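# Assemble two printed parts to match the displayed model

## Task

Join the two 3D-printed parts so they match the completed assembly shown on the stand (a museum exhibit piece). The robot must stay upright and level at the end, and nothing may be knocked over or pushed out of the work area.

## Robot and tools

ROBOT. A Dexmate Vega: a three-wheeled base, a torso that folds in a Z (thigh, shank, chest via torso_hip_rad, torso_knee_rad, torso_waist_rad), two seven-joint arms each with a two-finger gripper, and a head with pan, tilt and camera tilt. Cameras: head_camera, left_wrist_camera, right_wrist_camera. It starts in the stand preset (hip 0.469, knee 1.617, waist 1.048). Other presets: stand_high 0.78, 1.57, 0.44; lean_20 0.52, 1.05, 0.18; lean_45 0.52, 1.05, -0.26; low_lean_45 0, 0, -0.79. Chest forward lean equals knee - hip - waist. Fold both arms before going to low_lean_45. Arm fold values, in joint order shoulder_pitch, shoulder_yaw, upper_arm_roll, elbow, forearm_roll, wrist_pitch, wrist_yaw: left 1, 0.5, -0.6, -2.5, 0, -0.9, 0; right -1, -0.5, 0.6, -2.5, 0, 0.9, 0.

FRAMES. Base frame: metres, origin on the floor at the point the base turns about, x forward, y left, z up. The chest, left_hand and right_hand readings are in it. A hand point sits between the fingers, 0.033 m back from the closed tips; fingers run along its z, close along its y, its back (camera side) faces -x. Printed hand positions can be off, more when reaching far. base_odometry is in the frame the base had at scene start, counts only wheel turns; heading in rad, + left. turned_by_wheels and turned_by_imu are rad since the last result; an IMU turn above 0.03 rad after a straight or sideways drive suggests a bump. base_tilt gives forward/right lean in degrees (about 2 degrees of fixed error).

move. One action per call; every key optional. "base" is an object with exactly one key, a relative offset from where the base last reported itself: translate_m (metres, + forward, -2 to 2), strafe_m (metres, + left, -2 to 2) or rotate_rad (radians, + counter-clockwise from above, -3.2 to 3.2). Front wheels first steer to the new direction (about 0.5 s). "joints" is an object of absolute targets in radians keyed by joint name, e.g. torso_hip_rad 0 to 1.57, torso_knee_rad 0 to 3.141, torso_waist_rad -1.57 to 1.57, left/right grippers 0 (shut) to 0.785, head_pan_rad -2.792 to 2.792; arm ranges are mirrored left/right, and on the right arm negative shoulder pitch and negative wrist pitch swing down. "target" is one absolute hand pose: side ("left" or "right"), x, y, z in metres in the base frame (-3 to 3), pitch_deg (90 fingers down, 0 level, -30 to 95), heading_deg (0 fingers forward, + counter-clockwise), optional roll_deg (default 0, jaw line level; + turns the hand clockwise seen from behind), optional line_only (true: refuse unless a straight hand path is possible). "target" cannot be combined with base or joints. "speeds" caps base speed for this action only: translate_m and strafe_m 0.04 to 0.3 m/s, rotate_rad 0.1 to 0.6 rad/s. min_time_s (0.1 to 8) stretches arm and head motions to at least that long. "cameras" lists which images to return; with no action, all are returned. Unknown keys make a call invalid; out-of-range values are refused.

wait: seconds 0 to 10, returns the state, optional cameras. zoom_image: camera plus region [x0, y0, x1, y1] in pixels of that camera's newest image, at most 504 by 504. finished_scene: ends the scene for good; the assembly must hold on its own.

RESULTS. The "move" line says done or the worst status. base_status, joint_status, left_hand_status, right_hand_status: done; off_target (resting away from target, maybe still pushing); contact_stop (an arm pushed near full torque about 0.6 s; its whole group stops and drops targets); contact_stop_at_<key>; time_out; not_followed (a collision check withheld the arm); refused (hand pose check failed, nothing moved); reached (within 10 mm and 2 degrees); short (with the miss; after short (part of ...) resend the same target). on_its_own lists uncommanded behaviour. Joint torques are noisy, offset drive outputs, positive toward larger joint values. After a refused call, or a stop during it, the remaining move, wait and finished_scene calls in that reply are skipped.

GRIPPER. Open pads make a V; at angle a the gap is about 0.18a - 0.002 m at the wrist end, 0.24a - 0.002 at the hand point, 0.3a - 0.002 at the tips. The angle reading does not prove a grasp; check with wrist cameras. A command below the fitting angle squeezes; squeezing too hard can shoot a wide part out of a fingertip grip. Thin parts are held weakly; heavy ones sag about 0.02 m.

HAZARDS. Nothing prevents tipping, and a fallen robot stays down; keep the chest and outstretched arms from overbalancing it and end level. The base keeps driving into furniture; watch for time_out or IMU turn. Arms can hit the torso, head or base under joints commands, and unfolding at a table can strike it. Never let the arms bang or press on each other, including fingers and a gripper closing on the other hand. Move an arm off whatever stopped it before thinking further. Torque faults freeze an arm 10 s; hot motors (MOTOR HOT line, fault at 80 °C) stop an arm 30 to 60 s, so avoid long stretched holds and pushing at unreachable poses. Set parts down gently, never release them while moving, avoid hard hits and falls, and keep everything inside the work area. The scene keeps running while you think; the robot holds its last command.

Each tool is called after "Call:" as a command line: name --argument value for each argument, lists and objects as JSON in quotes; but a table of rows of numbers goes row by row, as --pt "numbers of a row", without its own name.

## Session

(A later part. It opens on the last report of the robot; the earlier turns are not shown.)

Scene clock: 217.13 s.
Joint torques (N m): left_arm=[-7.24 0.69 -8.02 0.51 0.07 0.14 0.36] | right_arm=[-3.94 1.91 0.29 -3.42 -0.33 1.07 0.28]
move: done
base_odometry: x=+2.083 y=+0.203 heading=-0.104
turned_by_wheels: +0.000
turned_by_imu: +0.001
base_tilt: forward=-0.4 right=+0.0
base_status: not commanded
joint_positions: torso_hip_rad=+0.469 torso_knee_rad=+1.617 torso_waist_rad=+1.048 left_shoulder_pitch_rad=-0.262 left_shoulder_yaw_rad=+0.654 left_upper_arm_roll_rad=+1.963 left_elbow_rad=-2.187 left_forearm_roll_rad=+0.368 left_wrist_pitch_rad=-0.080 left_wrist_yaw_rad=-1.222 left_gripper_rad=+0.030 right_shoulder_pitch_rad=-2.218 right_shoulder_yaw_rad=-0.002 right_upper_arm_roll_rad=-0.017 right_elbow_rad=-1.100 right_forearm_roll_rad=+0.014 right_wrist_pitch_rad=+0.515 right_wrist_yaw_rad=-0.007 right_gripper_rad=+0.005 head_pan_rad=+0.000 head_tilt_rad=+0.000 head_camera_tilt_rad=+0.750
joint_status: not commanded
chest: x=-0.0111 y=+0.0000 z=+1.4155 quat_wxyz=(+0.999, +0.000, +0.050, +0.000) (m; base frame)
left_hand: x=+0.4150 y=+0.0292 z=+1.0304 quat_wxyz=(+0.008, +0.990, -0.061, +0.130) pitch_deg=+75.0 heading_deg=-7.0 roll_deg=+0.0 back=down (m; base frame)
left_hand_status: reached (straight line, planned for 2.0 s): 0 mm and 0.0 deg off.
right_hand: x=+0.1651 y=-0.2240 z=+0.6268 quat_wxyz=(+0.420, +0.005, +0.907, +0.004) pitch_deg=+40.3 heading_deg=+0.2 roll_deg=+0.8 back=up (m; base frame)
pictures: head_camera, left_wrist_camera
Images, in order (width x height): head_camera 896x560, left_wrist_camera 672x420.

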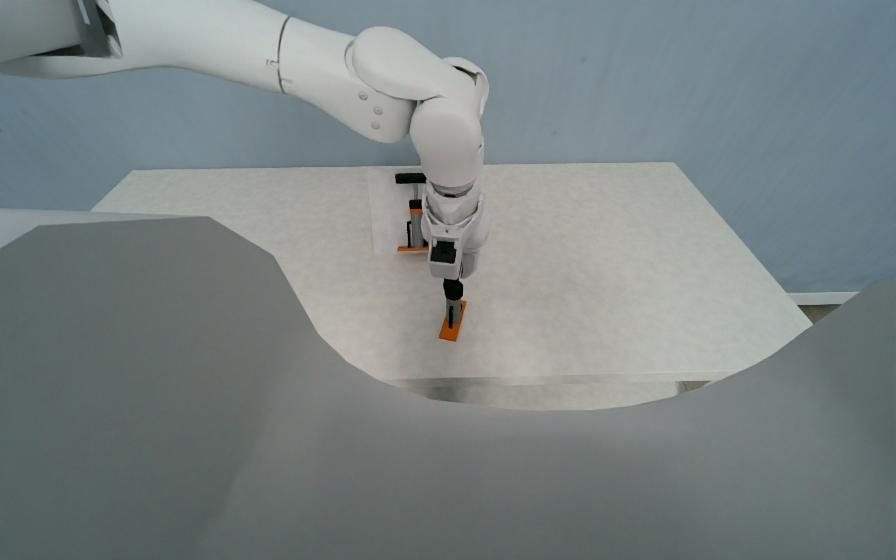

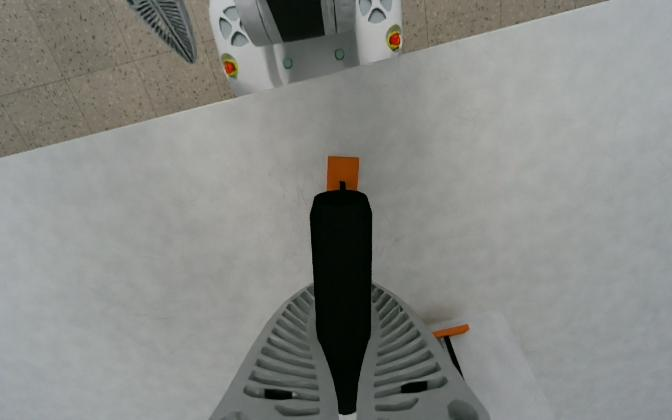

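Call:
move --joints '{"right_elbow_rad":-2.5}'

Call:
move --target '{"side":"right","x":0.36,"y":-0.22,"z":1.0,"pitch_deg":10,"heading_deg":75}' --cameras '["all"]'

Scene clock: 241.13 s.
Joint torques (N m): left_arm=[-8.43 -0.15 -7.79 1.27 0.19 0.2 0.19] | right_arm=[28.96 2.17 -1.47 -25.95 2.14 14.34 -0.61]
move: torque_fault
TORQUE FAULT: right_wrist_pitch_rad reached its load limit. The right arm stopped for 10 seconds, dropped its targets and accepts commands again: back off and push less far. The stop added 9.3 s to the call and to motion_time.
base_odometry: x=+2.082 y=+0.203 heading=-0.104
turned_by_wheels: +0.000
turned_by_imu: +0.002
base_tilt: forward=-0.5 right=+0.0
base_status: not commanded
joint_positions: torso_hip_rad=+0.469 torso_knee_rad=+1.617 torso_waist_rad=+1.048 left_shoulder_pitch_rad=-0.261 left_shoulder_yaw_rad=+0.653 left_upper_arm_roll_rad=+1.963 left_elbow_rad=-2.187 left_forearm_roll_rad=+0.369 left_wrist_pitch_rad=-0.080 left_wrist_yaw_rad=-1.222 left_gripper_rad=+0.030 right_shoulder_pitch_rad=-2.221 right_shoulder_yaw_rad=-0.002 right_upper_arm_roll_rad=-0.017 right_elbow_rad=-1.529 right_forearm_roll_rad=+0.013 right_wrist_pitch_rad=+0.493 right_wrist_yaw_rad=-0.006 right_gripper_rad=+0.005 head_pan_rad=+0.000 head_tilt_rad=+0.000 head_camera_tilt_rad=+0.750
joint_status: right_elbow_rad torque_fault (moved -0.431 of -1.400)
chest: x=-0.0111 y=+0.0000 z=+1.4155 quat_wxyz=(+0.999, +0.000, +0.050, +0.000) (m; base frame)
left_hand: x=+0.4150 y=+0.0292 z=+1.0300 quat_wxyz=(+0.008, +0.990, -0.061, +0.130) pitch_deg=+75.0 heading_deg=-7.0 roll_deg=+0.0 back=down (m; base frame)
right_hand: x=+0.3430 y=-0.2230 z=+0.8081 quat_wxyz=(+0.594, +0.006, +0.805, +0.006) pitch_deg=+17.2 heading_deg=+0.2 roll_deg=+1.1 back=up (m; base frame)
pictures: none

not run: a stop came earlier in this reply.

Call:
move --joints '{"right_elbow_rad":-1.1}' --cameras '["head_camera"]'

Call:
zoom_image --camera "head_camera" --region '[410, 240, 500, 350]'

Scene clock: 245.87 s.
Joint torques (N m): left_arm=[-7.53 -0.38 -7.65 1.28 0.1 -0.25 0.23] | right_arm=[-1.91 2.76 -0.87 0.38 0.52 1.24 0.26]
move: done
base_odometry: x=+2.083 y=+0.203 heading=-0.104
turned_by_wheels: +0.000
turned_by_imu: +0.002
base_tilt: forward=-0.5 right=+0.0
base_status: not commanded
joint_positions: torso_hip_rad=+0.469 torso_knee_rad=+1.617 torso_waist_rad=+1.048 left_shoulder_pitch_rad=-0.261 left_shoulder_yaw_rad=+0.653 left_upper_arm_roll_rad=+1.963 left_elbow_rad=-2.187 left_forearm_roll_rad=+0.369 left_wrist_pitch_rad=-0.080 left_wrist_yaw_rad=-1.222 left_gripper_rad=+0.030 right_shoulder_pitch_rad=-2.220 right_shoulder_yaw_rad=-0.002 right_upper_arm_roll_rad=-0.017 right_elbow_rad=-1.105 right_forearm_roll_rad=+0.014 right_wrist_pitch_rad=+0.497 right_wrist_yaw_rad=-0.006 right_gripper_rad=+0.005 head_pan_rad=+0.000 head_tilt_rad=+0.000 head_camera_tilt_rad=+0.750
joint_status: all done
chest: x=-0.0112 y=+0.0000 z=+1.4155 quat_wxyz=(+0.999, +0.000, +0.050, +0.000) (m; base frame)
left_hand: x=+0.4150 y=+0.0292 z=+1.0301 quat_wxyz=(+0.008, +0.990, -0.061, +0.130) pitch_deg=+75.0 heading_deg=-7.0 roll_deg=+0.0 back=down (m; base frame)
right_hand: x=+0.1619 y=-0.2237 z=+0.6232 quat_wxyz=(+0.414, +0.004, +0.910, +0.004) pitch_deg=+41.1 heading_deg=+0.3 roll_deg=+0.8 back=up (m; base frame)
pictures: head_camera
Images, in order (width x height): head_camera 896x560.

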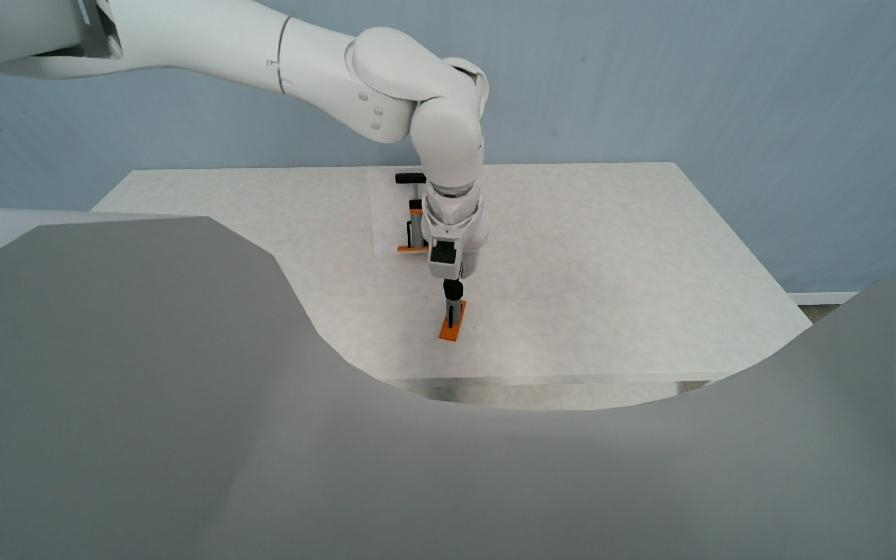

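Scaled by 4.582 from the camera's 896x560 image, which has a finer 960x600 frame.

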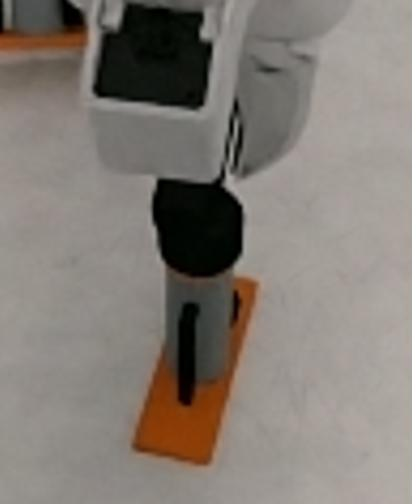

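Call:
move --target '{"side":"left","x":0.415,"y":0.0292,"z":1.045,"pitch_deg":75,"heading_deg":-7}'

Call:
move --target '{"side":"left","x":0.443,"y":0.0289,"z":1.035,"pitch_deg":75,"heading_deg":-7}' --cameras '["left_wrist_camera","head_camera"]'

Call:
zoom_image --camera "head_camera" --region '[410, 240, 500, 350]'

Call:
zoom_image --camera "left_wrist_camera" --region '[260, 120, 430, 260]'

Scene clock: 254.97 s.
Joint torques (N m): left_arm=[-11.98 2.52 -12.76 -1.05 -0.1 0.33 -0.13] | right_arm=[-3.51 2.48 -0.71 -2.01 0.24 2.48 0.02]
move: done
base_odometry: x=+2.083 y=+0.203 heading=-0.104
turned_by_wheels: +0.000
turned_by_imu: +0.001
base_tilt: forward=-0.5 right=+0.0
base_status: not commanded
joint_positions: torso_hip_rad=+0.469 torso_knee_rad=+1.617 torso_waist_rad=+1.048 left_shoulder_pitch_rad=-0.282 left_shoulder_yaw_rad=+0.660 left_upper_arm_roll_rad=+1.948 left_elbow_rad=-2.195 left_forearm_roll_rad=+0.341 left_wrist_pitch_rad=-0.090 left_wrist_yaw_rad=-1.235 left_gripper_rad=+0.030 right_shoulder_pitch_rad=-2.220 right_shoulder_yaw_rad=-0.002 right_upper_arm_roll_rad=-0.017 right_elbow_rad=-1.100 right_forearm_roll_rad=+0.014 right_wrist_pitch_rad=+0.497 right_wrist_yaw_rad=-0.006 right_gripper_rad=+0.005 head_pan_rad=+0.000 head_tilt_rad=+0.000 head_camera_tilt_rad=+0.750
joint_status: not commanded
chest: x=-0.0112 y=+0.0000 z=+1.4155 quat_wxyz=(+0.999, +0.000, +0.050, +0.000) (m; base frame)
left_hand: x=+0.4150 y=+0.0292 z=+1.0427 quat_wxyz=(+0.008, +0.990, -0.060, +0.130) pitch_deg=+75.0 heading_deg=-7.0 roll_deg=+0.0 back=down (m; base frame)
left_hand_status: reached (straight line, planned for 0.4 s): 2 mm and 0.0 deg off.
right_hand: x=+0.1593 y=-0.2238 z=+0.6215 quat_wxyz=(+0.412, +0.004, +0.911, +0.004) pitch_deg=+41.4 heading_deg=+0.3 roll_deg=+0.8 back=up (m; base frame)
pictures: none

Scene clock: 256.87 s.
Joint torques (N m): left_arm=[-9.71 -0.94 -7.57 2.14 0.2 0.83 0.07] | right_arm=[-1.71 2.2 -0.73 -1.1 0.21 0.8 0.01]
move: done
base_odometry: x=+2.083 y=+0.203 heading=-0.104
turned_by_wheels: +0.000
turned_by_imu: +0.000
base_tilt: forward=-0.5 right=+0.0
base_status: not commanded
joint_positions: torso_hip_rad=+0.469 torso_knee_rad=+1.617 torso_waist_rad=+1.048 left_shoulder_pitch_rad=-0.269 left_shoulder_yaw_rad=+0.631 left_upper_arm_roll_rad=+1.949 left_elbow_rad=-2.079 left_forearm_roll_rad=+0.350 left_wrist_pitch_rad=-0.166 left_wrist_yaw_rad=-1.198 left_gripper_rad=+0.030 right_shoulder_pitch_rad=-2.220 right_shoulder_yaw_rad=-0.002 right_upper_arm_roll_rad=-0.017 right_elbow_rad=-1.100 right_forearm_roll_rad=+0.014 right_wrist_pitch_rad=+0.497 right_wrist_yaw_rad=-0.006 right_gripper_rad=+0.005 head_pan_rad=+0.000 head_tilt_rad=+0.000 head_camera_tilt_rad=+0.750
joint_status: not commanded
chest: x=-0.0112 y=+0.0000 z=+1.4155 quat_wxyz=(+0.999, +0.000, +0.050, +0.000) (m; base frame)
left_hand: x=+0.4419 y=+0.0288 z=+1.0355 quat_wxyz=(+0.008, +0.990, -0.060, +0.130) pitch_deg=+75.0 heading_deg=-7.0 roll_deg=+0.0 back=down (m; base frame)
left_hand_status: reached (straight line, planned for 0.7 s): 1 mm and 0.0 deg off.
right_hand: x=+0.1593 y=-0.2238 z=+0.6215 quat_wxyz=(+0.412, +0.004, +0.911, +0.004) pitch_deg=+41.4 heading_deg=+0.3 roll_deg=+0.8 back=up (m; base frame)
pictures: head_camera, left_wrist_camera
Images, in order (width x height): head_camera 896x560, left_wrist_camera 672x420.

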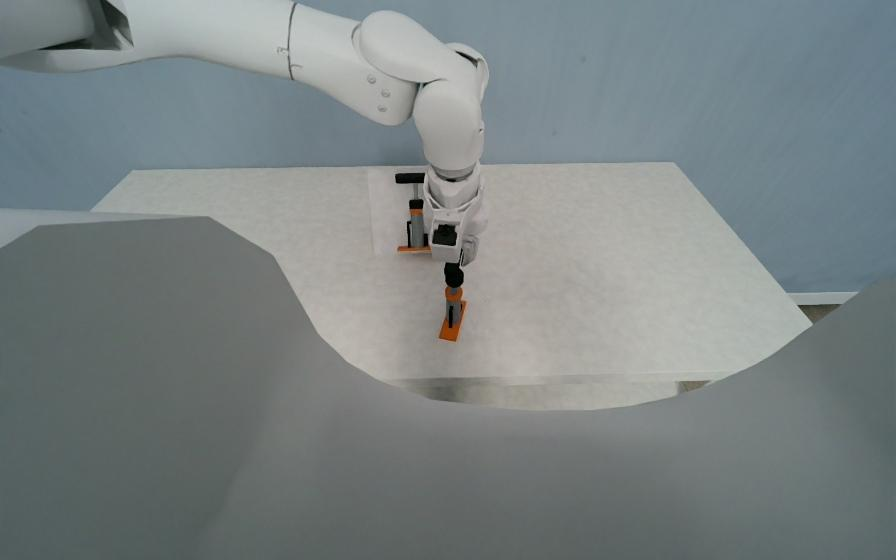

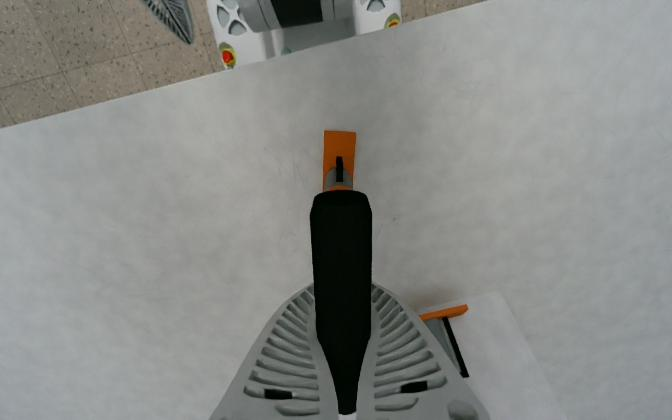

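Scaled by 4.582 from the camera's 896x560 image, which has a finer 960x600 frame.

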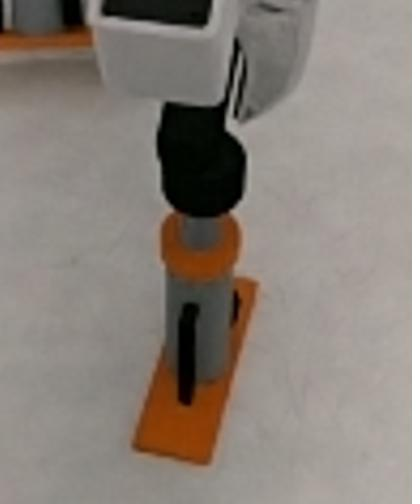

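Scaled by 2.965 from the camera's 672x420 image, which has a finer 960x600 frame.

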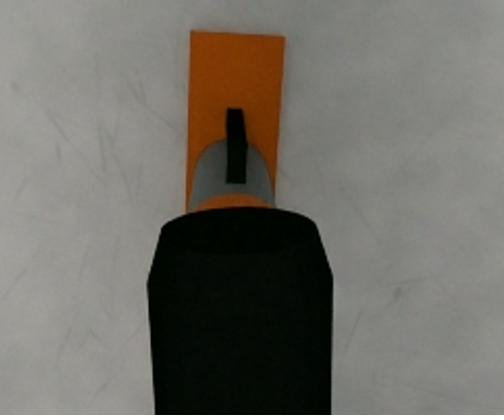

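Call:
move --target '{"side":"left","x":0.4435,"y":0.0302,"z":1.023,"pitch_deg":75,"heading_deg":-7}' --min_time_s 2 --cameras '["left_wrist_camera","head_camera"]'

Call:
zoom_image --camera "head_camera" --region '[410, 240, 500, 350]'

Call:
zoom_image --camera "left_wrist_camera" --region '[260, 120, 430, 260]'

Scene clock: 268.03 s.
Joint torques (N m): left_arm=[-8.4 -0.34 -7.75 0.94 0.19 -0.11 0.15] | right_arm=[-1.58 3.35 -1.37 -1.1 0.56 1.5 0.04]
move: done
base_odometry: x=+2.083 y=+0.203 heading=-0.104
turned_by_wheels: +0.000
turned_by_imu: +0.001
base_tilt: forward=-0.5 right=+0.0
base_status: not commanded
joint_positions: torso_hip_rad=+0.469 torso_knee_rad=+1.617 torso_waist_rad=+1.048 left_shoulder_pitch_rad=-0.251 left_shoulder_yaw_rad=+0.627 left_upper_arm_roll_rad=+1.962 left_elbow_rad=-2.067 left_forearm_roll_rad=+0.374 left_wrist_pitch_rad=-0.164 left_wrist_yaw_rad=-1.183 left_gripper_rad=+0.030 right_shoulder_pitch_rad=-2.220 right_shoulder_yaw_rad=-0.002 right_upper_arm_roll_rad=-0.017 right_elbow_rad=-1.100 right_forearm_roll_rad=+0.014 right_wrist_pitch_rad=+0.497 right_wrist_yaw_rad=-0.006 right_gripper_rad=+0.005 head_pan_rad=+0.000 head_tilt_rad=+0.000 head_camera_tilt_rad=+0.750
joint_status: not commanded
chest: x=-0.0112 y=+0.0000 z=+1.4155 quat_wxyz=(+0.999, +0.000, +0.050, +0.000) (m; base frame)
left_hand: x=+0.4435 y=+0.0301 z=+1.0239 quat_wxyz=(+0.008, +0.990, -0.061, +0.130) pitch_deg=+75.0 heading_deg=-7.0 roll_deg=+0.0 back=down (m; base frame)
left_hand_status: reached (straight line, planned for 2.0 s): 1 mm and 0.0 deg off.
right_hand: x=+0.1593 y=-0.2238 z=+0.6215 quat_wxyz=(+0.412, +0.004, +0.911, +0.004) pitch_deg=+41.4 heading_deg=+0.3 roll_deg=+0.8 back=up (m; base frame)
pictures: head_camera, left_wrist_camera
Images, in order (width x height): head_camera 896x560, left_wrist_camera 672x420.

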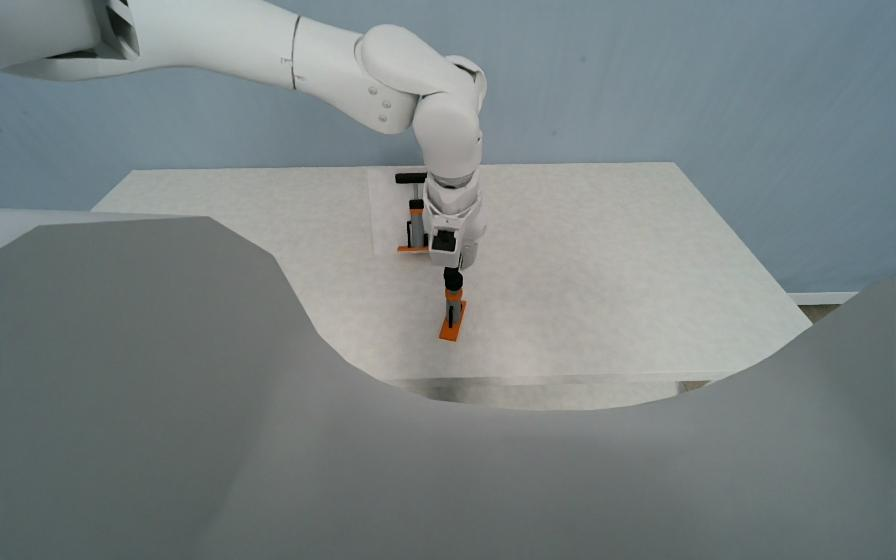

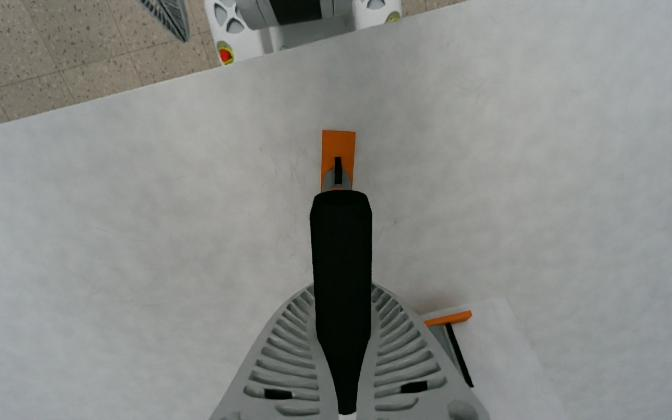

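Scaled by 4.582 from the camera's 896x560 image, which has a finer 960x600 frame.

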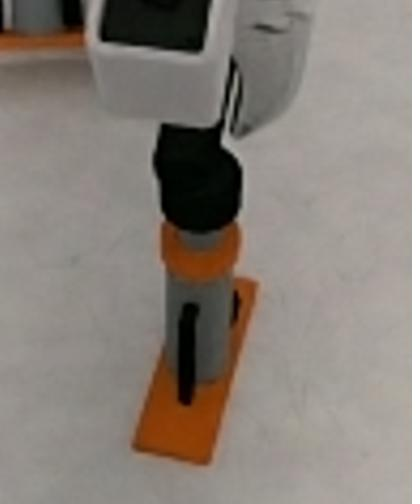

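Scaled by 2.965 from the camera's 672x420 image, which has a finer 960x600 frame.

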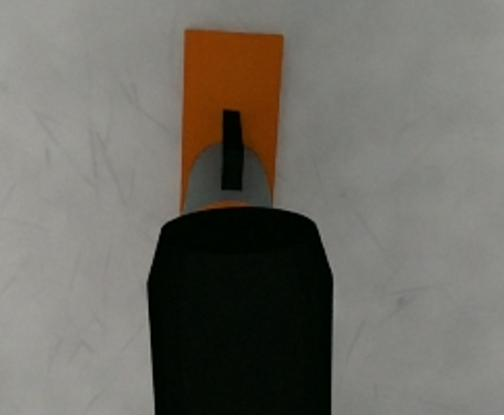

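Call:
move --target '{"side":"left","x":0.4435,"y":0.0295,"z":1.014,"pitch_deg":75,"heading_deg":-7}' --min_time_s 2 --cameras '["left_wrist_camera","head_camera"]'

Call:
zoom_image --camera "head_camera" --region '[420, 250, 490, 345]'

Call:
zoom_image --camera "left_wrist_camera" --region '[260, 120, 430, 260]'

Scene clock: 274.57 s.
Joint torques (N m): left_arm=[-7.62 -1.48 -8.63 0.57 -0.04 0.4 0.05] | right_arm=[-1.61 2.54 -0.43 -0.34 0.29 1.07 0.04]
move: done
base_odometry: x=+2.083 y=+0.203 heading=-0.104
turned_by_wheels: +0.000
turned_by_imu: +0.001
base_tilt: forward=-0.5 right=+0.0
base_status: not commanded
joint_positions: torso_hip_rad=+0.469 torso_knee_rad=+1.617 torso_waist_rad=+1.048 left_shoulder_pitch_rad=-0.236 left_shoulder_yaw_rad=+0.620 left_upper_arm_roll_rad=+1.971 left_elbow_rad=-2.059 left_forearm_roll_rad=+0.392 left_wrist_pitch_rad=-0.156 left_wrist_yaw_rad=-1.173 left_gripper_rad=+0.030 right_shoulder_pitch_rad=-2.220 right_shoulder_yaw_rad=-0.002 right_upper_arm_roll_rad=-0.017 right_elbow_rad=-1.100 right_forearm_roll_rad=+0.014 right_wrist_pitch_rad=+0.497 right_wrist_yaw_rad=-0.006 right_gripper_rad=+0.005 head_pan_rad=+0.000 head_tilt_rad=+0.000 head_camera_tilt_rad=+0.750
joint_status: not commanded
chest: x=-0.0112 y=+0.0000 z=+1.4155 quat_wxyz=(+0.999, +0.000, +0.050, +0.000) (m; base frame)
left_hand: x=+0.4435 y=+0.0295 z=+1.0146 quat_wxyz=(+0.008, +0.990, -0.061, +0.130) pitch_deg=+75.0 heading_deg=-7.0 roll_deg=+0.0 back=down (m; base frame)
left_hand_status: reached (straight line, planned for 2.0 s): 1 mm and 0.0 deg off.
right_hand: x=+0.1593 y=-0.2238 z=+0.6215 quat_wxyz=(+0.412, +0.004, +0.911, +0.004) pitch_deg=+41.4 heading_deg=+0.3 roll_deg=+0.8 back=up (m; base frame)
pictures: head_camera, left_wrist_camera
Images, in order (width x height): head_camera 896x560, left_wrist_camera 672x420.

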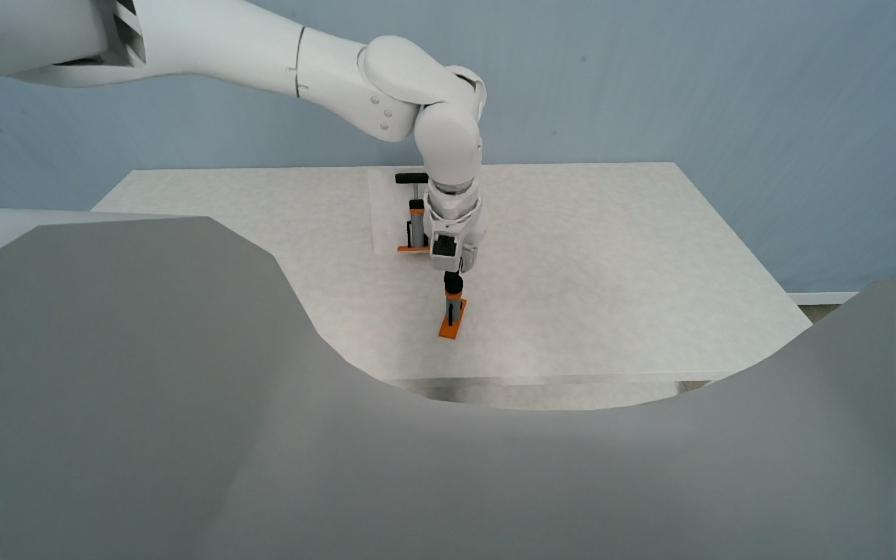

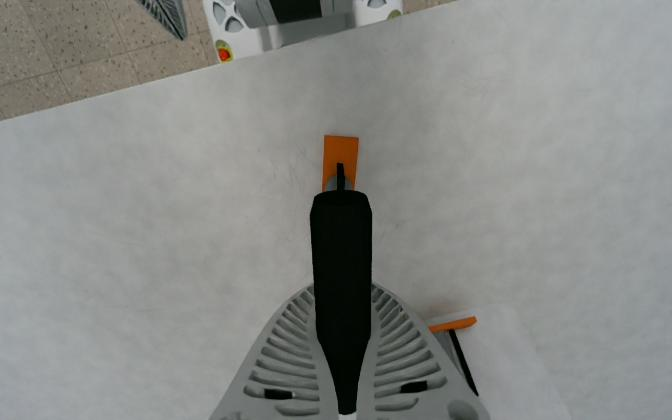

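Scaled by 5.305 from the camera's 896x560 image, which has a finer 960x600 frame.

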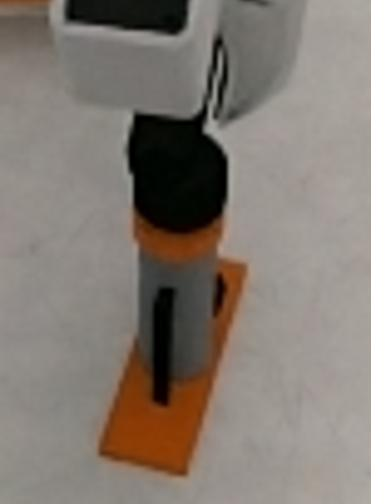

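Scaled by 2.965 from the camera's 672x420 image, which has a finer 960x600 frame.

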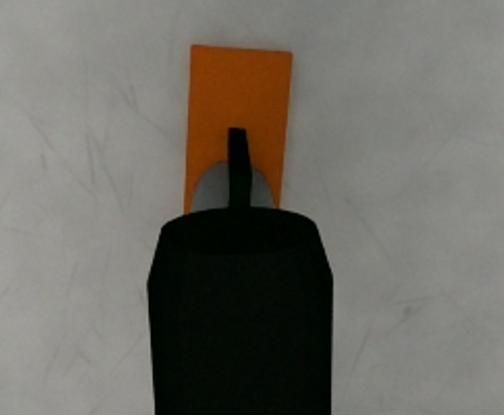

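Call:
move --target '{"side":"left","x":0.4425,"y":0.0295,"z":1.006,"pitch_deg":75,"heading_deg":-7}' --min_time_s 2 --cameras '["left_wrist_camera","head_camera"]'

Call:
zoom_image --camera "head_camera" --region '[420, 250, 490, 345]'

Call:
zoom_image --camera "left_wrist_camera" --region '[260, 120, 430, 260]'

Scene clock: 280.50 s.
Joint torques (N m): left_arm=[-1.24 -3.11 3.54 -1.37 -1.75 -1.13 0.38] | right_arm=[-1.8 0.74 -0.34 -0.56 0.14 0.96 -0.11]
move: done
base_odometry: x=+2.083 y=+0.203 heading=-0.104
turned_by_wheels: +0.000
turned_by_imu: +0.001
base_tilt: forward=-0.5 right=+0.0
base_status: not commanded
joint_positions: torso_hip_rad=+0.469 torso_knee_rad=+1.617 torso_waist_rad=+1.048 left_shoulder_pitch_rad=-0.223 left_shoulder_yaw_rad=+0.616 left_upper_arm_roll_rad=+1.979 left_elbow_rad=-2.056 left_forearm_roll_rad=+0.409 left_wrist_pitch_rad=-0.147 left_wrist_yaw_rad=-1.166 left_gripper_rad=+0.030 right_shoulder_pitch_rad=-2.220 right_shoulder_yaw_rad=-0.002 right_upper_arm_roll_rad=-0.017 right_elbow_rad=-1.100 right_forearm_roll_rad=+0.014 right_wrist_pitch_rad=+0.497 right_wrist_yaw_rad=-0.006 right_gripper_rad=+0.005 head_pan_rad=+0.000 head_tilt_rad=+0.000 head_camera_tilt_rad=+0.750
joint_status: not commanded
chest: x=-0.0113 y=+0.0000 z=+1.4155 quat_wxyz=(+0.999, +0.000, +0.050, +0.000) (m; base frame)
left_hand: x=+0.4433 y=+0.0292 z=+1.0074 quat_wxyz=(+0.008, +0.989, -0.060, +0.131) pitch_deg=+74.9 heading_deg=-7.1 roll_deg=-0.1 back=down (m; base frame)
left_hand_status: reached (straight line, planned for 2.0 s): 2 mm and 0.1 deg off.
right_hand: x=+0.1594 y=-0.2238 z=+0.6215 quat_wxyz=(+0.412, +0.004, +0.911, +0.004) pitch_deg=+41.4 heading_deg=+0.3 roll_deg=+0.8 back=up (m; base frame)
pictures: head_camera, left_wrist_camera
Images, in order (width x height): head_camera 896x560, left_wrist_camera 672x420.

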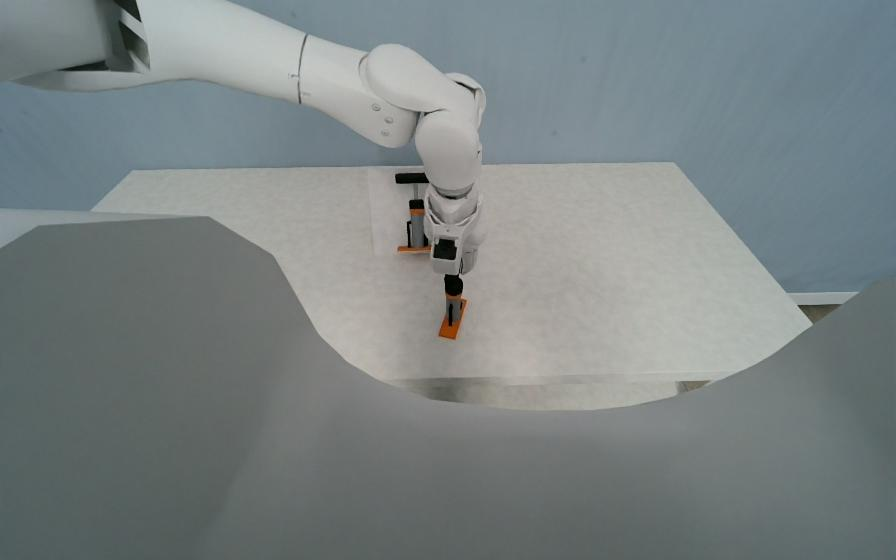

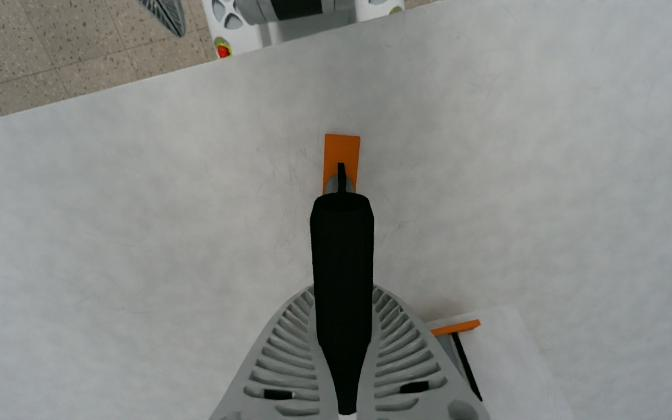

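Scaled by 5.305 from the camera's 896x560 image, which has a finer 960x600 frame.

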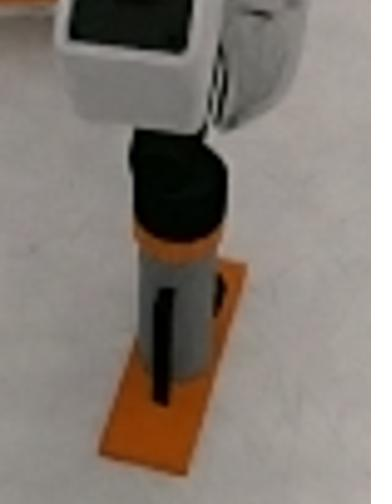

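Scaled by 2.965 from the camera's 672x420 image, which has a finer 960x600 frame.

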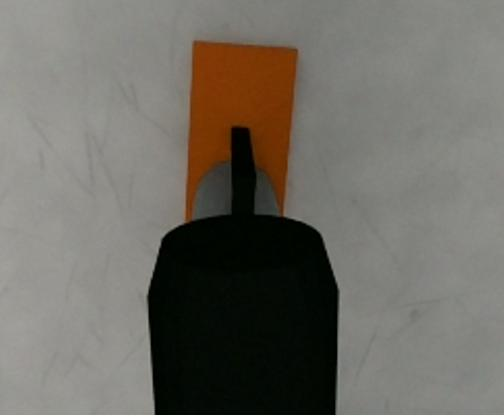

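Call:
move --target '{"side":"left","x":0.4433,"y":0.0292,"z":1.002,"pitch_deg":75,"heading_deg":-7}' --min_time_s 2 --cameras '["left_wrist_camera","head_camera"]'

Call:
zoom_image --camera "head_camera" --region '[420, 250, 490, 345]'

Call:
zoom_image --camera "left_wrist_camera" --region '[260, 120, 430, 260]'

Scene clock: 286.93 s.
Joint torques (N m): left_arm=[5.36 -3.34 12.06 -1.19 -2.68 -1.72 0.56] | right_arm=[-0.55 1.99 -0.97 -0.09 0.65 1.54 0.29]
move: done
base_odometry: x=+2.083 y=+0.203 heading=-0.104
turned_by_wheels: +0.000
turned_by_imu: +0.001
base_tilt: forward=-0.4 right=+0.0
base_status: not commanded
joint_positions: torso_hip_rad=+0.469 torso_knee_rad=+1.617 torso_waist_rad=+1.048 left_shoulder_pitch_rad=-0.216 left_shoulder_yaw_rad=+0.611 left_upper_arm_roll_rad=+1.982 left_elbow_rad=-2.048 left_forearm_roll_rad=+0.417 left_wrist_pitch_rad=-0.146 left_wrist_yaw_rad=-1.160 left_gripper_rad=+0.030 right_shoulder_pitch_rad=-2.220 right_shoulder_yaw_rad=-0.002 right_upper_arm_roll_rad=-0.017 right_elbow_rad=-1.100 right_forearm_roll_rad=+0.014 right_wrist_pitch_rad=+0.497 right_wrist_yaw_rad=-0.006 right_gripper_rad=+0.005 head_pan_rad=+0.000 head_tilt_rad=+0.000 head_camera_tilt_rad=+0.750
joint_status: not commanded
chest: x=-0.0115 y=+0.0000 z=+1.4155 quat_wxyz=(+0.999, +0.000, +0.050, +0.000) (m; base frame)
left_hand: x=+0.4444 y=+0.0287 z=+1.0037 quat_wxyz=(+0.009, +0.989, -0.060, +0.132) pitch_deg=+74.8 heading_deg=-7.2 roll_deg=-0.2 back=down (m; base frame)
left_hand_status: reached (straight line, planned for 2.0 s): 2 mm and 0.2 deg off.
right_hand: x=+0.1594 y=-0.2238 z=+0.6216 quat_wxyz=(+0.412, +0.004, +0.911, +0.004) pitch_deg=+41.4 heading_deg=+0.3 roll_deg=+0.8 back=up (m; base frame)
pictures: head_camera, left_wrist_camera
Images, in order (width x height): head_camera 896x560, left_wrist_camera 672x420.

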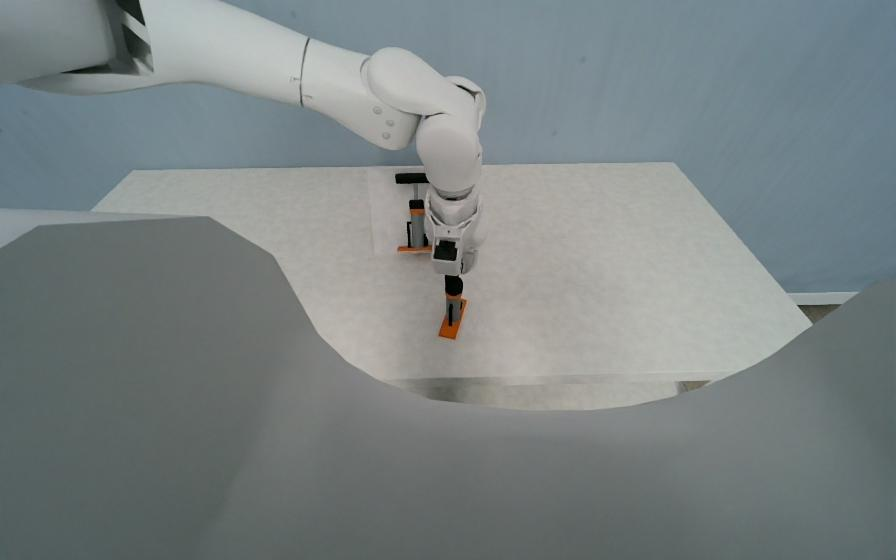

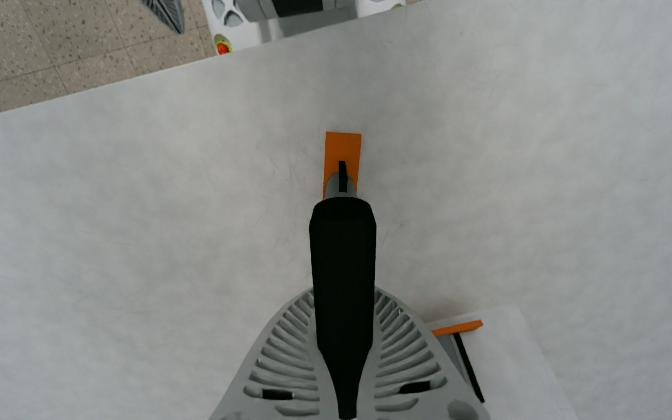

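Scaled by 5.305 from the camera's 896x560 image, which has a finer 960x600 frame.

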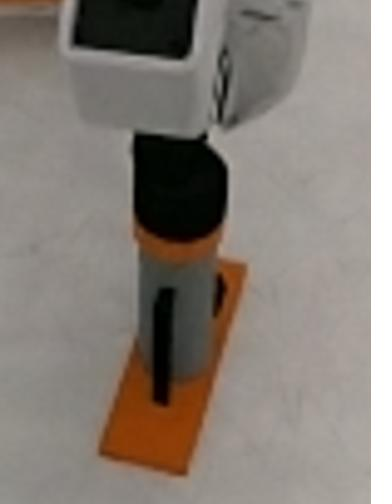

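Scaled by 2.965 from the camera's 672x420 image, which has a finer 960x600 frame.

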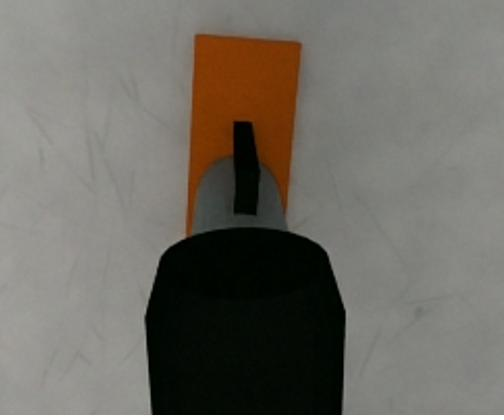

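Call:
move --target '{"side":"left","x":0.4433,"y":0.0292,"z":1.005,"pitch_deg":75,"heading_deg":-7}'

Call:
move --joints '{"left_gripper_rad":0.3}' --min_time_s 1.5

Call:
move --target '{"side":"left","x":0.42,"y":0.032,"z":1.11,"pitch_deg":75,"heading_deg":-7}' --min_time_s 2.5

Call:
move --target '{"side":"left","x":0.40,"y":0.2,"z":1.12,"pitch_deg":75,"heading_deg":0}' --cameras '["left_wrist_camera","head_camera"]'

Call:
zoom_image --camera "head_camera" --region '[380, 160, 510, 345]'

Call:
zoom_image --camera "left_wrist_camera" --region '[100, 100, 300, 300]'

Scene clock: 292.17 s.
Joint torques (N m): left_arm=[-4.39 1.95 -1.98 -2.86 -1.61 -1.54 0.21] | right_arm=[-3.71 3.94 -1.42 -0.38 0.41 1.36 0.28]
move: done
base_odometry: x=+2.083 y=+0.203 heading=-0.104
turned_by_wheels: +0.000
turned_by_imu: +0.001
base_tilt: forward=-0.5 right=+0.1
base_status: not commanded
joint_positions: torso_hip_rad=+0.469 torso_knee_rad=+1.617 torso_waist_rad=+1.048 left_shoulder_pitch_rad=-0.218 left_shoulder_yaw_rad=+0.612 left_upper_arm_roll_rad=+1.981 left_elbow_rad=-2.049 left_forearm_roll_rad=+0.413 left_wrist_pitch_rad=-0.148 left_wrist_yaw_rad=-1.162 left_gripper_rad=+0.030 right_shoulder_pitch_rad=-2.220 right_shoulder_yaw_rad=-0.002 right_upper_arm_roll_rad=-0.017 right_elbow_rad=-1.100 right_forearm_roll_rad=+0.014 right_wrist_pitch_rad=+0.497 right_wrist_yaw_rad=-0.006 right_gripper_rad=+0.005 head_pan_rad=+0.000 head_tilt_rad=+0.000 head_camera_tilt_rad=+0.750
joint_status: not commanded
chest: x=-0.0116 y=+0.0000 z=+1.4155 quat_wxyz=(+0.999, +0.000, +0.050, +0.000) (m; base frame)
left_hand: x=+0.4440 y=+0.0290 z=+1.0047 quat_wxyz=(+0.008, +0.989, -0.060, +0.131) pitch_deg=+74.9 heading_deg=-7.1 roll_deg=-0.1 back=down (m; base frame)
left_hand_status: reached (straight line, planned for 0.2 s): 1 mm and 0.1 deg off.
right_hand: x=+0.1594 y=-0.2238 z=+0.6216 quat_wxyz=(+0.412, +0.004, +0.911, +0.004) pitch_deg=+41.4 heading_deg=+0.3 roll_deg=+0.8 back=up (m; base frame)
pictures: none

Scene clock: 292.97 s.
Joint torques (N m): left_arm=[-12.42 3.91 -10.74 -0.55 -0.16 -0.32 -0.2] | right_arm=[-3.12 2.21 -0.13 -1.53 0.62 1.48 0.06]
move: done
base_odometry: x=+2.083 y=+0.203 heading=-0.104
turned_by_wheels: +0.000
turned_by_imu: +0.000
base_tilt: forward=-0.5 right=+0.0
base_status: not commanded
joint_positions: torso_hip_rad=+0.469 torso_knee_rad=+1.617 torso_waist_rad=+1.048 left_shoulder_pitch_rad=-0.218 left_shoulder_yaw_rad=+0.612 left_upper_arm_roll_rad=+1.981 left_elbow_rad=-2.049 left_forearm_roll_rad=+0.411 left_wrist_pitch_rad=-0.149 left_wrist_yaw_rad=-1.163 left_gripper_rad=+0.300 right_shoulder_pitch_rad=-2.220 right_shoulder_yaw_rad=-0.002 right_upper_arm_roll_rad=-0.017 right_elbow_rad=-1.100 right_forearm_roll_rad=+0.014 right_wrist_pitch_rad=+0.497 right_wrist_yaw_rad=-0.006 right_gripper_rad=+0.005 head_pan_rad=+0.000 head_tilt_rad=+0.000 head_camera_tilt_rad=+0.750
joint_status: all done
chest: x=-0.0114 y=+0.0000 z=+1.4155 quat_wxyz=(+0.999, +0.000, +0.050, +0.000) (m; base frame)
left_hand: x=+0.4433 y=+0.0292 z=+1.0047 quat_wxyz=(+0.008, +0.990, -0.061, +0.130) pitch_deg=+75.0 heading_deg=-7.0 roll_deg=+0.0 back=down (m; base frame)
right_hand: x=+0.1593 y=-0.2238 z=+0.6215 quat_wxyz=(+0.412, +0.004, +0.911, +0.004) pitch_deg=+41.4 heading_deg=+0.3 roll_deg=+0.8 back=up (m; base frame)
pictures: none

Scene clock: 296.30 s.
Joint torques (N m): left_arm=[-10.46 3.95 -13.67 -0.64 -0.13 0.03 -0.26] | right_arm=[-0.06 1.97 -0.28 -0.9 0.08 0.76 0.32]
move: done
base_odometry: x=+2.083 y=+0.203 heading=-0.104
turned_by_wheels: +0.000
turned_by_imu: +0.001
base_tilt: forward=-0.5 right=+0.0
base_status: not commanded
joint_positions: torso_hip_rad=+0.469 torso_knee_rad=+1.617 torso_waist_rad=+1.048 left_shoulder_pitch_rad=-0.388 left_shoulder_yaw_rad=+0.693 left_upper_arm_roll_rad=+1.869 left_elbow_rad=-2.188 left_forearm_roll_rad=+0.193 left_wrist_pitch_rad=-0.172 left_wrist_yaw_rad=-1.295 left_gripper_rad=+0.300 right_shoulder_pitch_rad=-2.220 right_shoulder_yaw_rad=-0.002 right_upper_arm_roll_rad=-0.017 right_elbow_rad=-1.100 right_forearm_roll_rad=+0.014 right_wrist_pitch_rad=+0.497 right_wrist_yaw_rad=-0.006 right_gripper_rad=+0.005 head_pan_rad=+0.000 head_tilt_rad=+0.000 head_camera_tilt_rad=+0.750
joint_status: not commanded
chest: x=-0.0114 y=+0.0000 z=+1.4155 quat_wxyz=(+0.999, +0.000, +0.050, +0.000) (m; base frame)
left_hand: x=+0.4206 y=+0.0319 z=+1.1077 quat_wxyz=(+0.008, +0.990, -0.060, +0.130) pitch_deg=+75.0 heading_deg=-7.0 roll_deg=+0.0 back=down (m; base frame)
left_hand_status: reached (straight line, planned for 2.5 s): 2 mm and 0.0 deg off.
right_hand: x=+0.1593 y=-0.2238 z=+0.6215 quat_wxyz=(+0.412, +0.004, +0.911, +0.004) pitch_deg=+41.4 heading_deg=+0.3 roll_deg=+0.8 back=up (m; base frame)
pictures: none

Scene clock: 300.00 s.
Joint torques (N m): left_arm=[-10.52 0.91 -6.28 -0.06 0.08 0.14 0.08] | right_arm=[-1.66 2.41 -0.23 -0.3 0.36 0.9 0.17]
move: done
base_odometry: x=+2.083 y=+0.203 heading=-0.104
turned_by_wheels: +0.000
turned_by_imu: +0.001
base_tilt: forward=-0.5 right=+0.0
base_status: not commanded
joint_positions: torso_hip_rad=+0.469 torso_knee_rad=+1.617 torso_waist_rad=+1.048 left_shoulder_pitch_rad=-0.502 left_shoulder_yaw_rad=+1.291 left_upper_arm_roll_rad=+1.977 left_elbow_rad=-2.398 left_forearm_roll_rad=+0.278 left_wrist_pitch_rad=-0.443 left_wrist_yaw_rad=-1.336 left_gripper_rad=+0.300 right_shoulder_pitch_rad=-2.220 right_shoulder_yaw_rad=-0.002 right_upper_arm_roll_rad=-0.017 right_elbow_rad=-1.100 right_forearm_roll_rad=+0.014 right_wrist_pitch_rad=+0.497 right_wrist_yaw_rad=-0.006 right_gripper_rad=+0.005 head_pan_rad=+0.000 head_tilt_rad=+0.000 head_camera_tilt_rad=+0.750
joint_status: not commanded
chest: x=-0.0114 y=+0.0000 z=+1.4155 quat_wxyz=(+0.999, +0.000, +0.050, +0.000) (m; base frame)
left_hand: x=+0.4004 y=+0.1988 z=+1.1200 quat_wxyz=(+0.000, +0.991, +0.000, +0.131) pitch_deg=+75.0 heading_deg=+0.0 roll_deg=+0.0 back=down (m; base frame)
left_hand_status: reached (straight line, planned for 2.2 s): 1 mm and 0.0 deg off.
right_hand: x=+0.1593 y=-0.2238 z=+0.6215 quat_wxyz=(+0.412, +0.004, +0.911, +0.004) pitch_deg=+41.4 heading_deg=+0.3 roll_deg=+0.8 back=up (m; base frame)
pictures: head_camera, left_wrist_camera
Images, in order (width x height): head_camera 896x560, left_wrist_camera 672x420.

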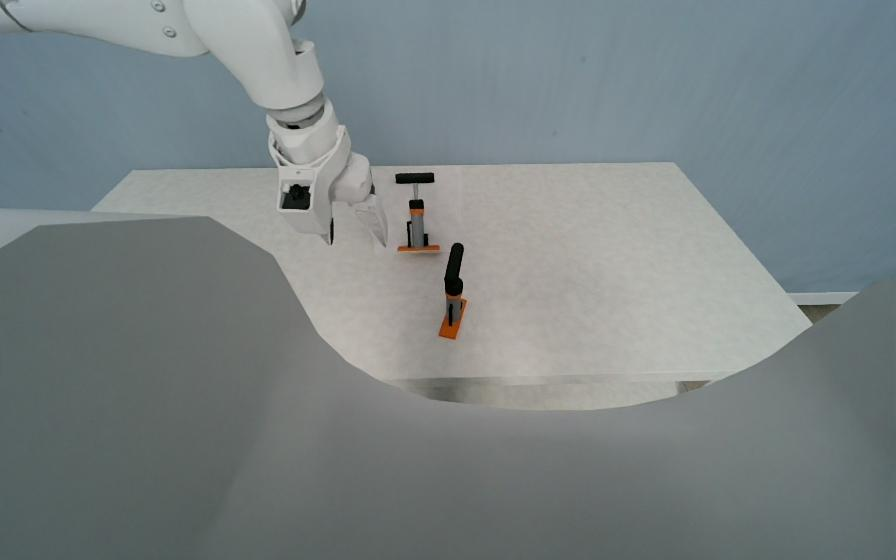

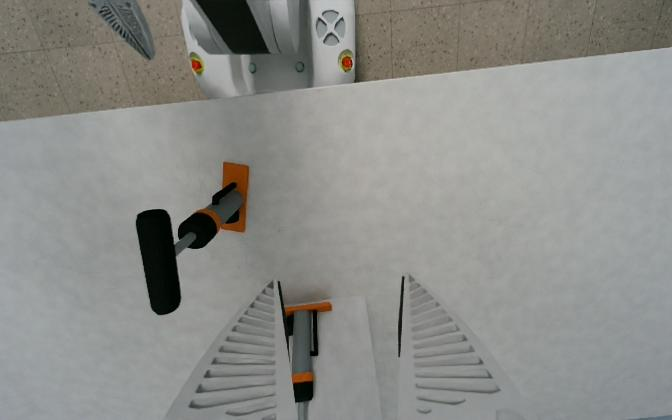

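Scaled by 2.724 from the camera's 896x560 image, which has a finer 960x600 frame.

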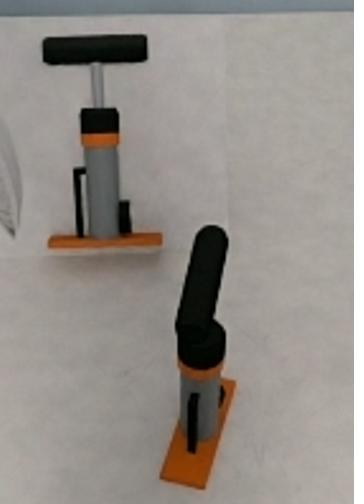

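Scaled by 2.520 from the camera's 672x420 image, which has a finer 960x600 frame.

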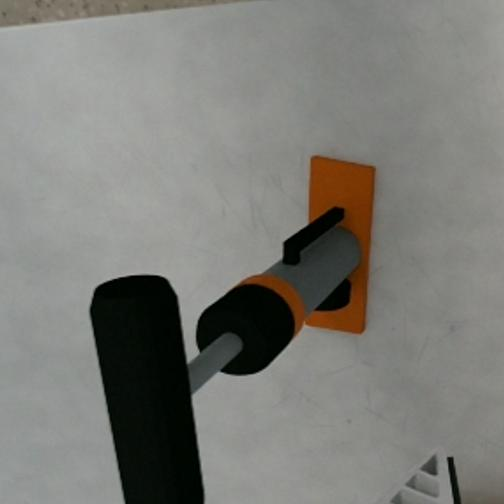

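Call:
finished_scene

The scene is finished: the task was done.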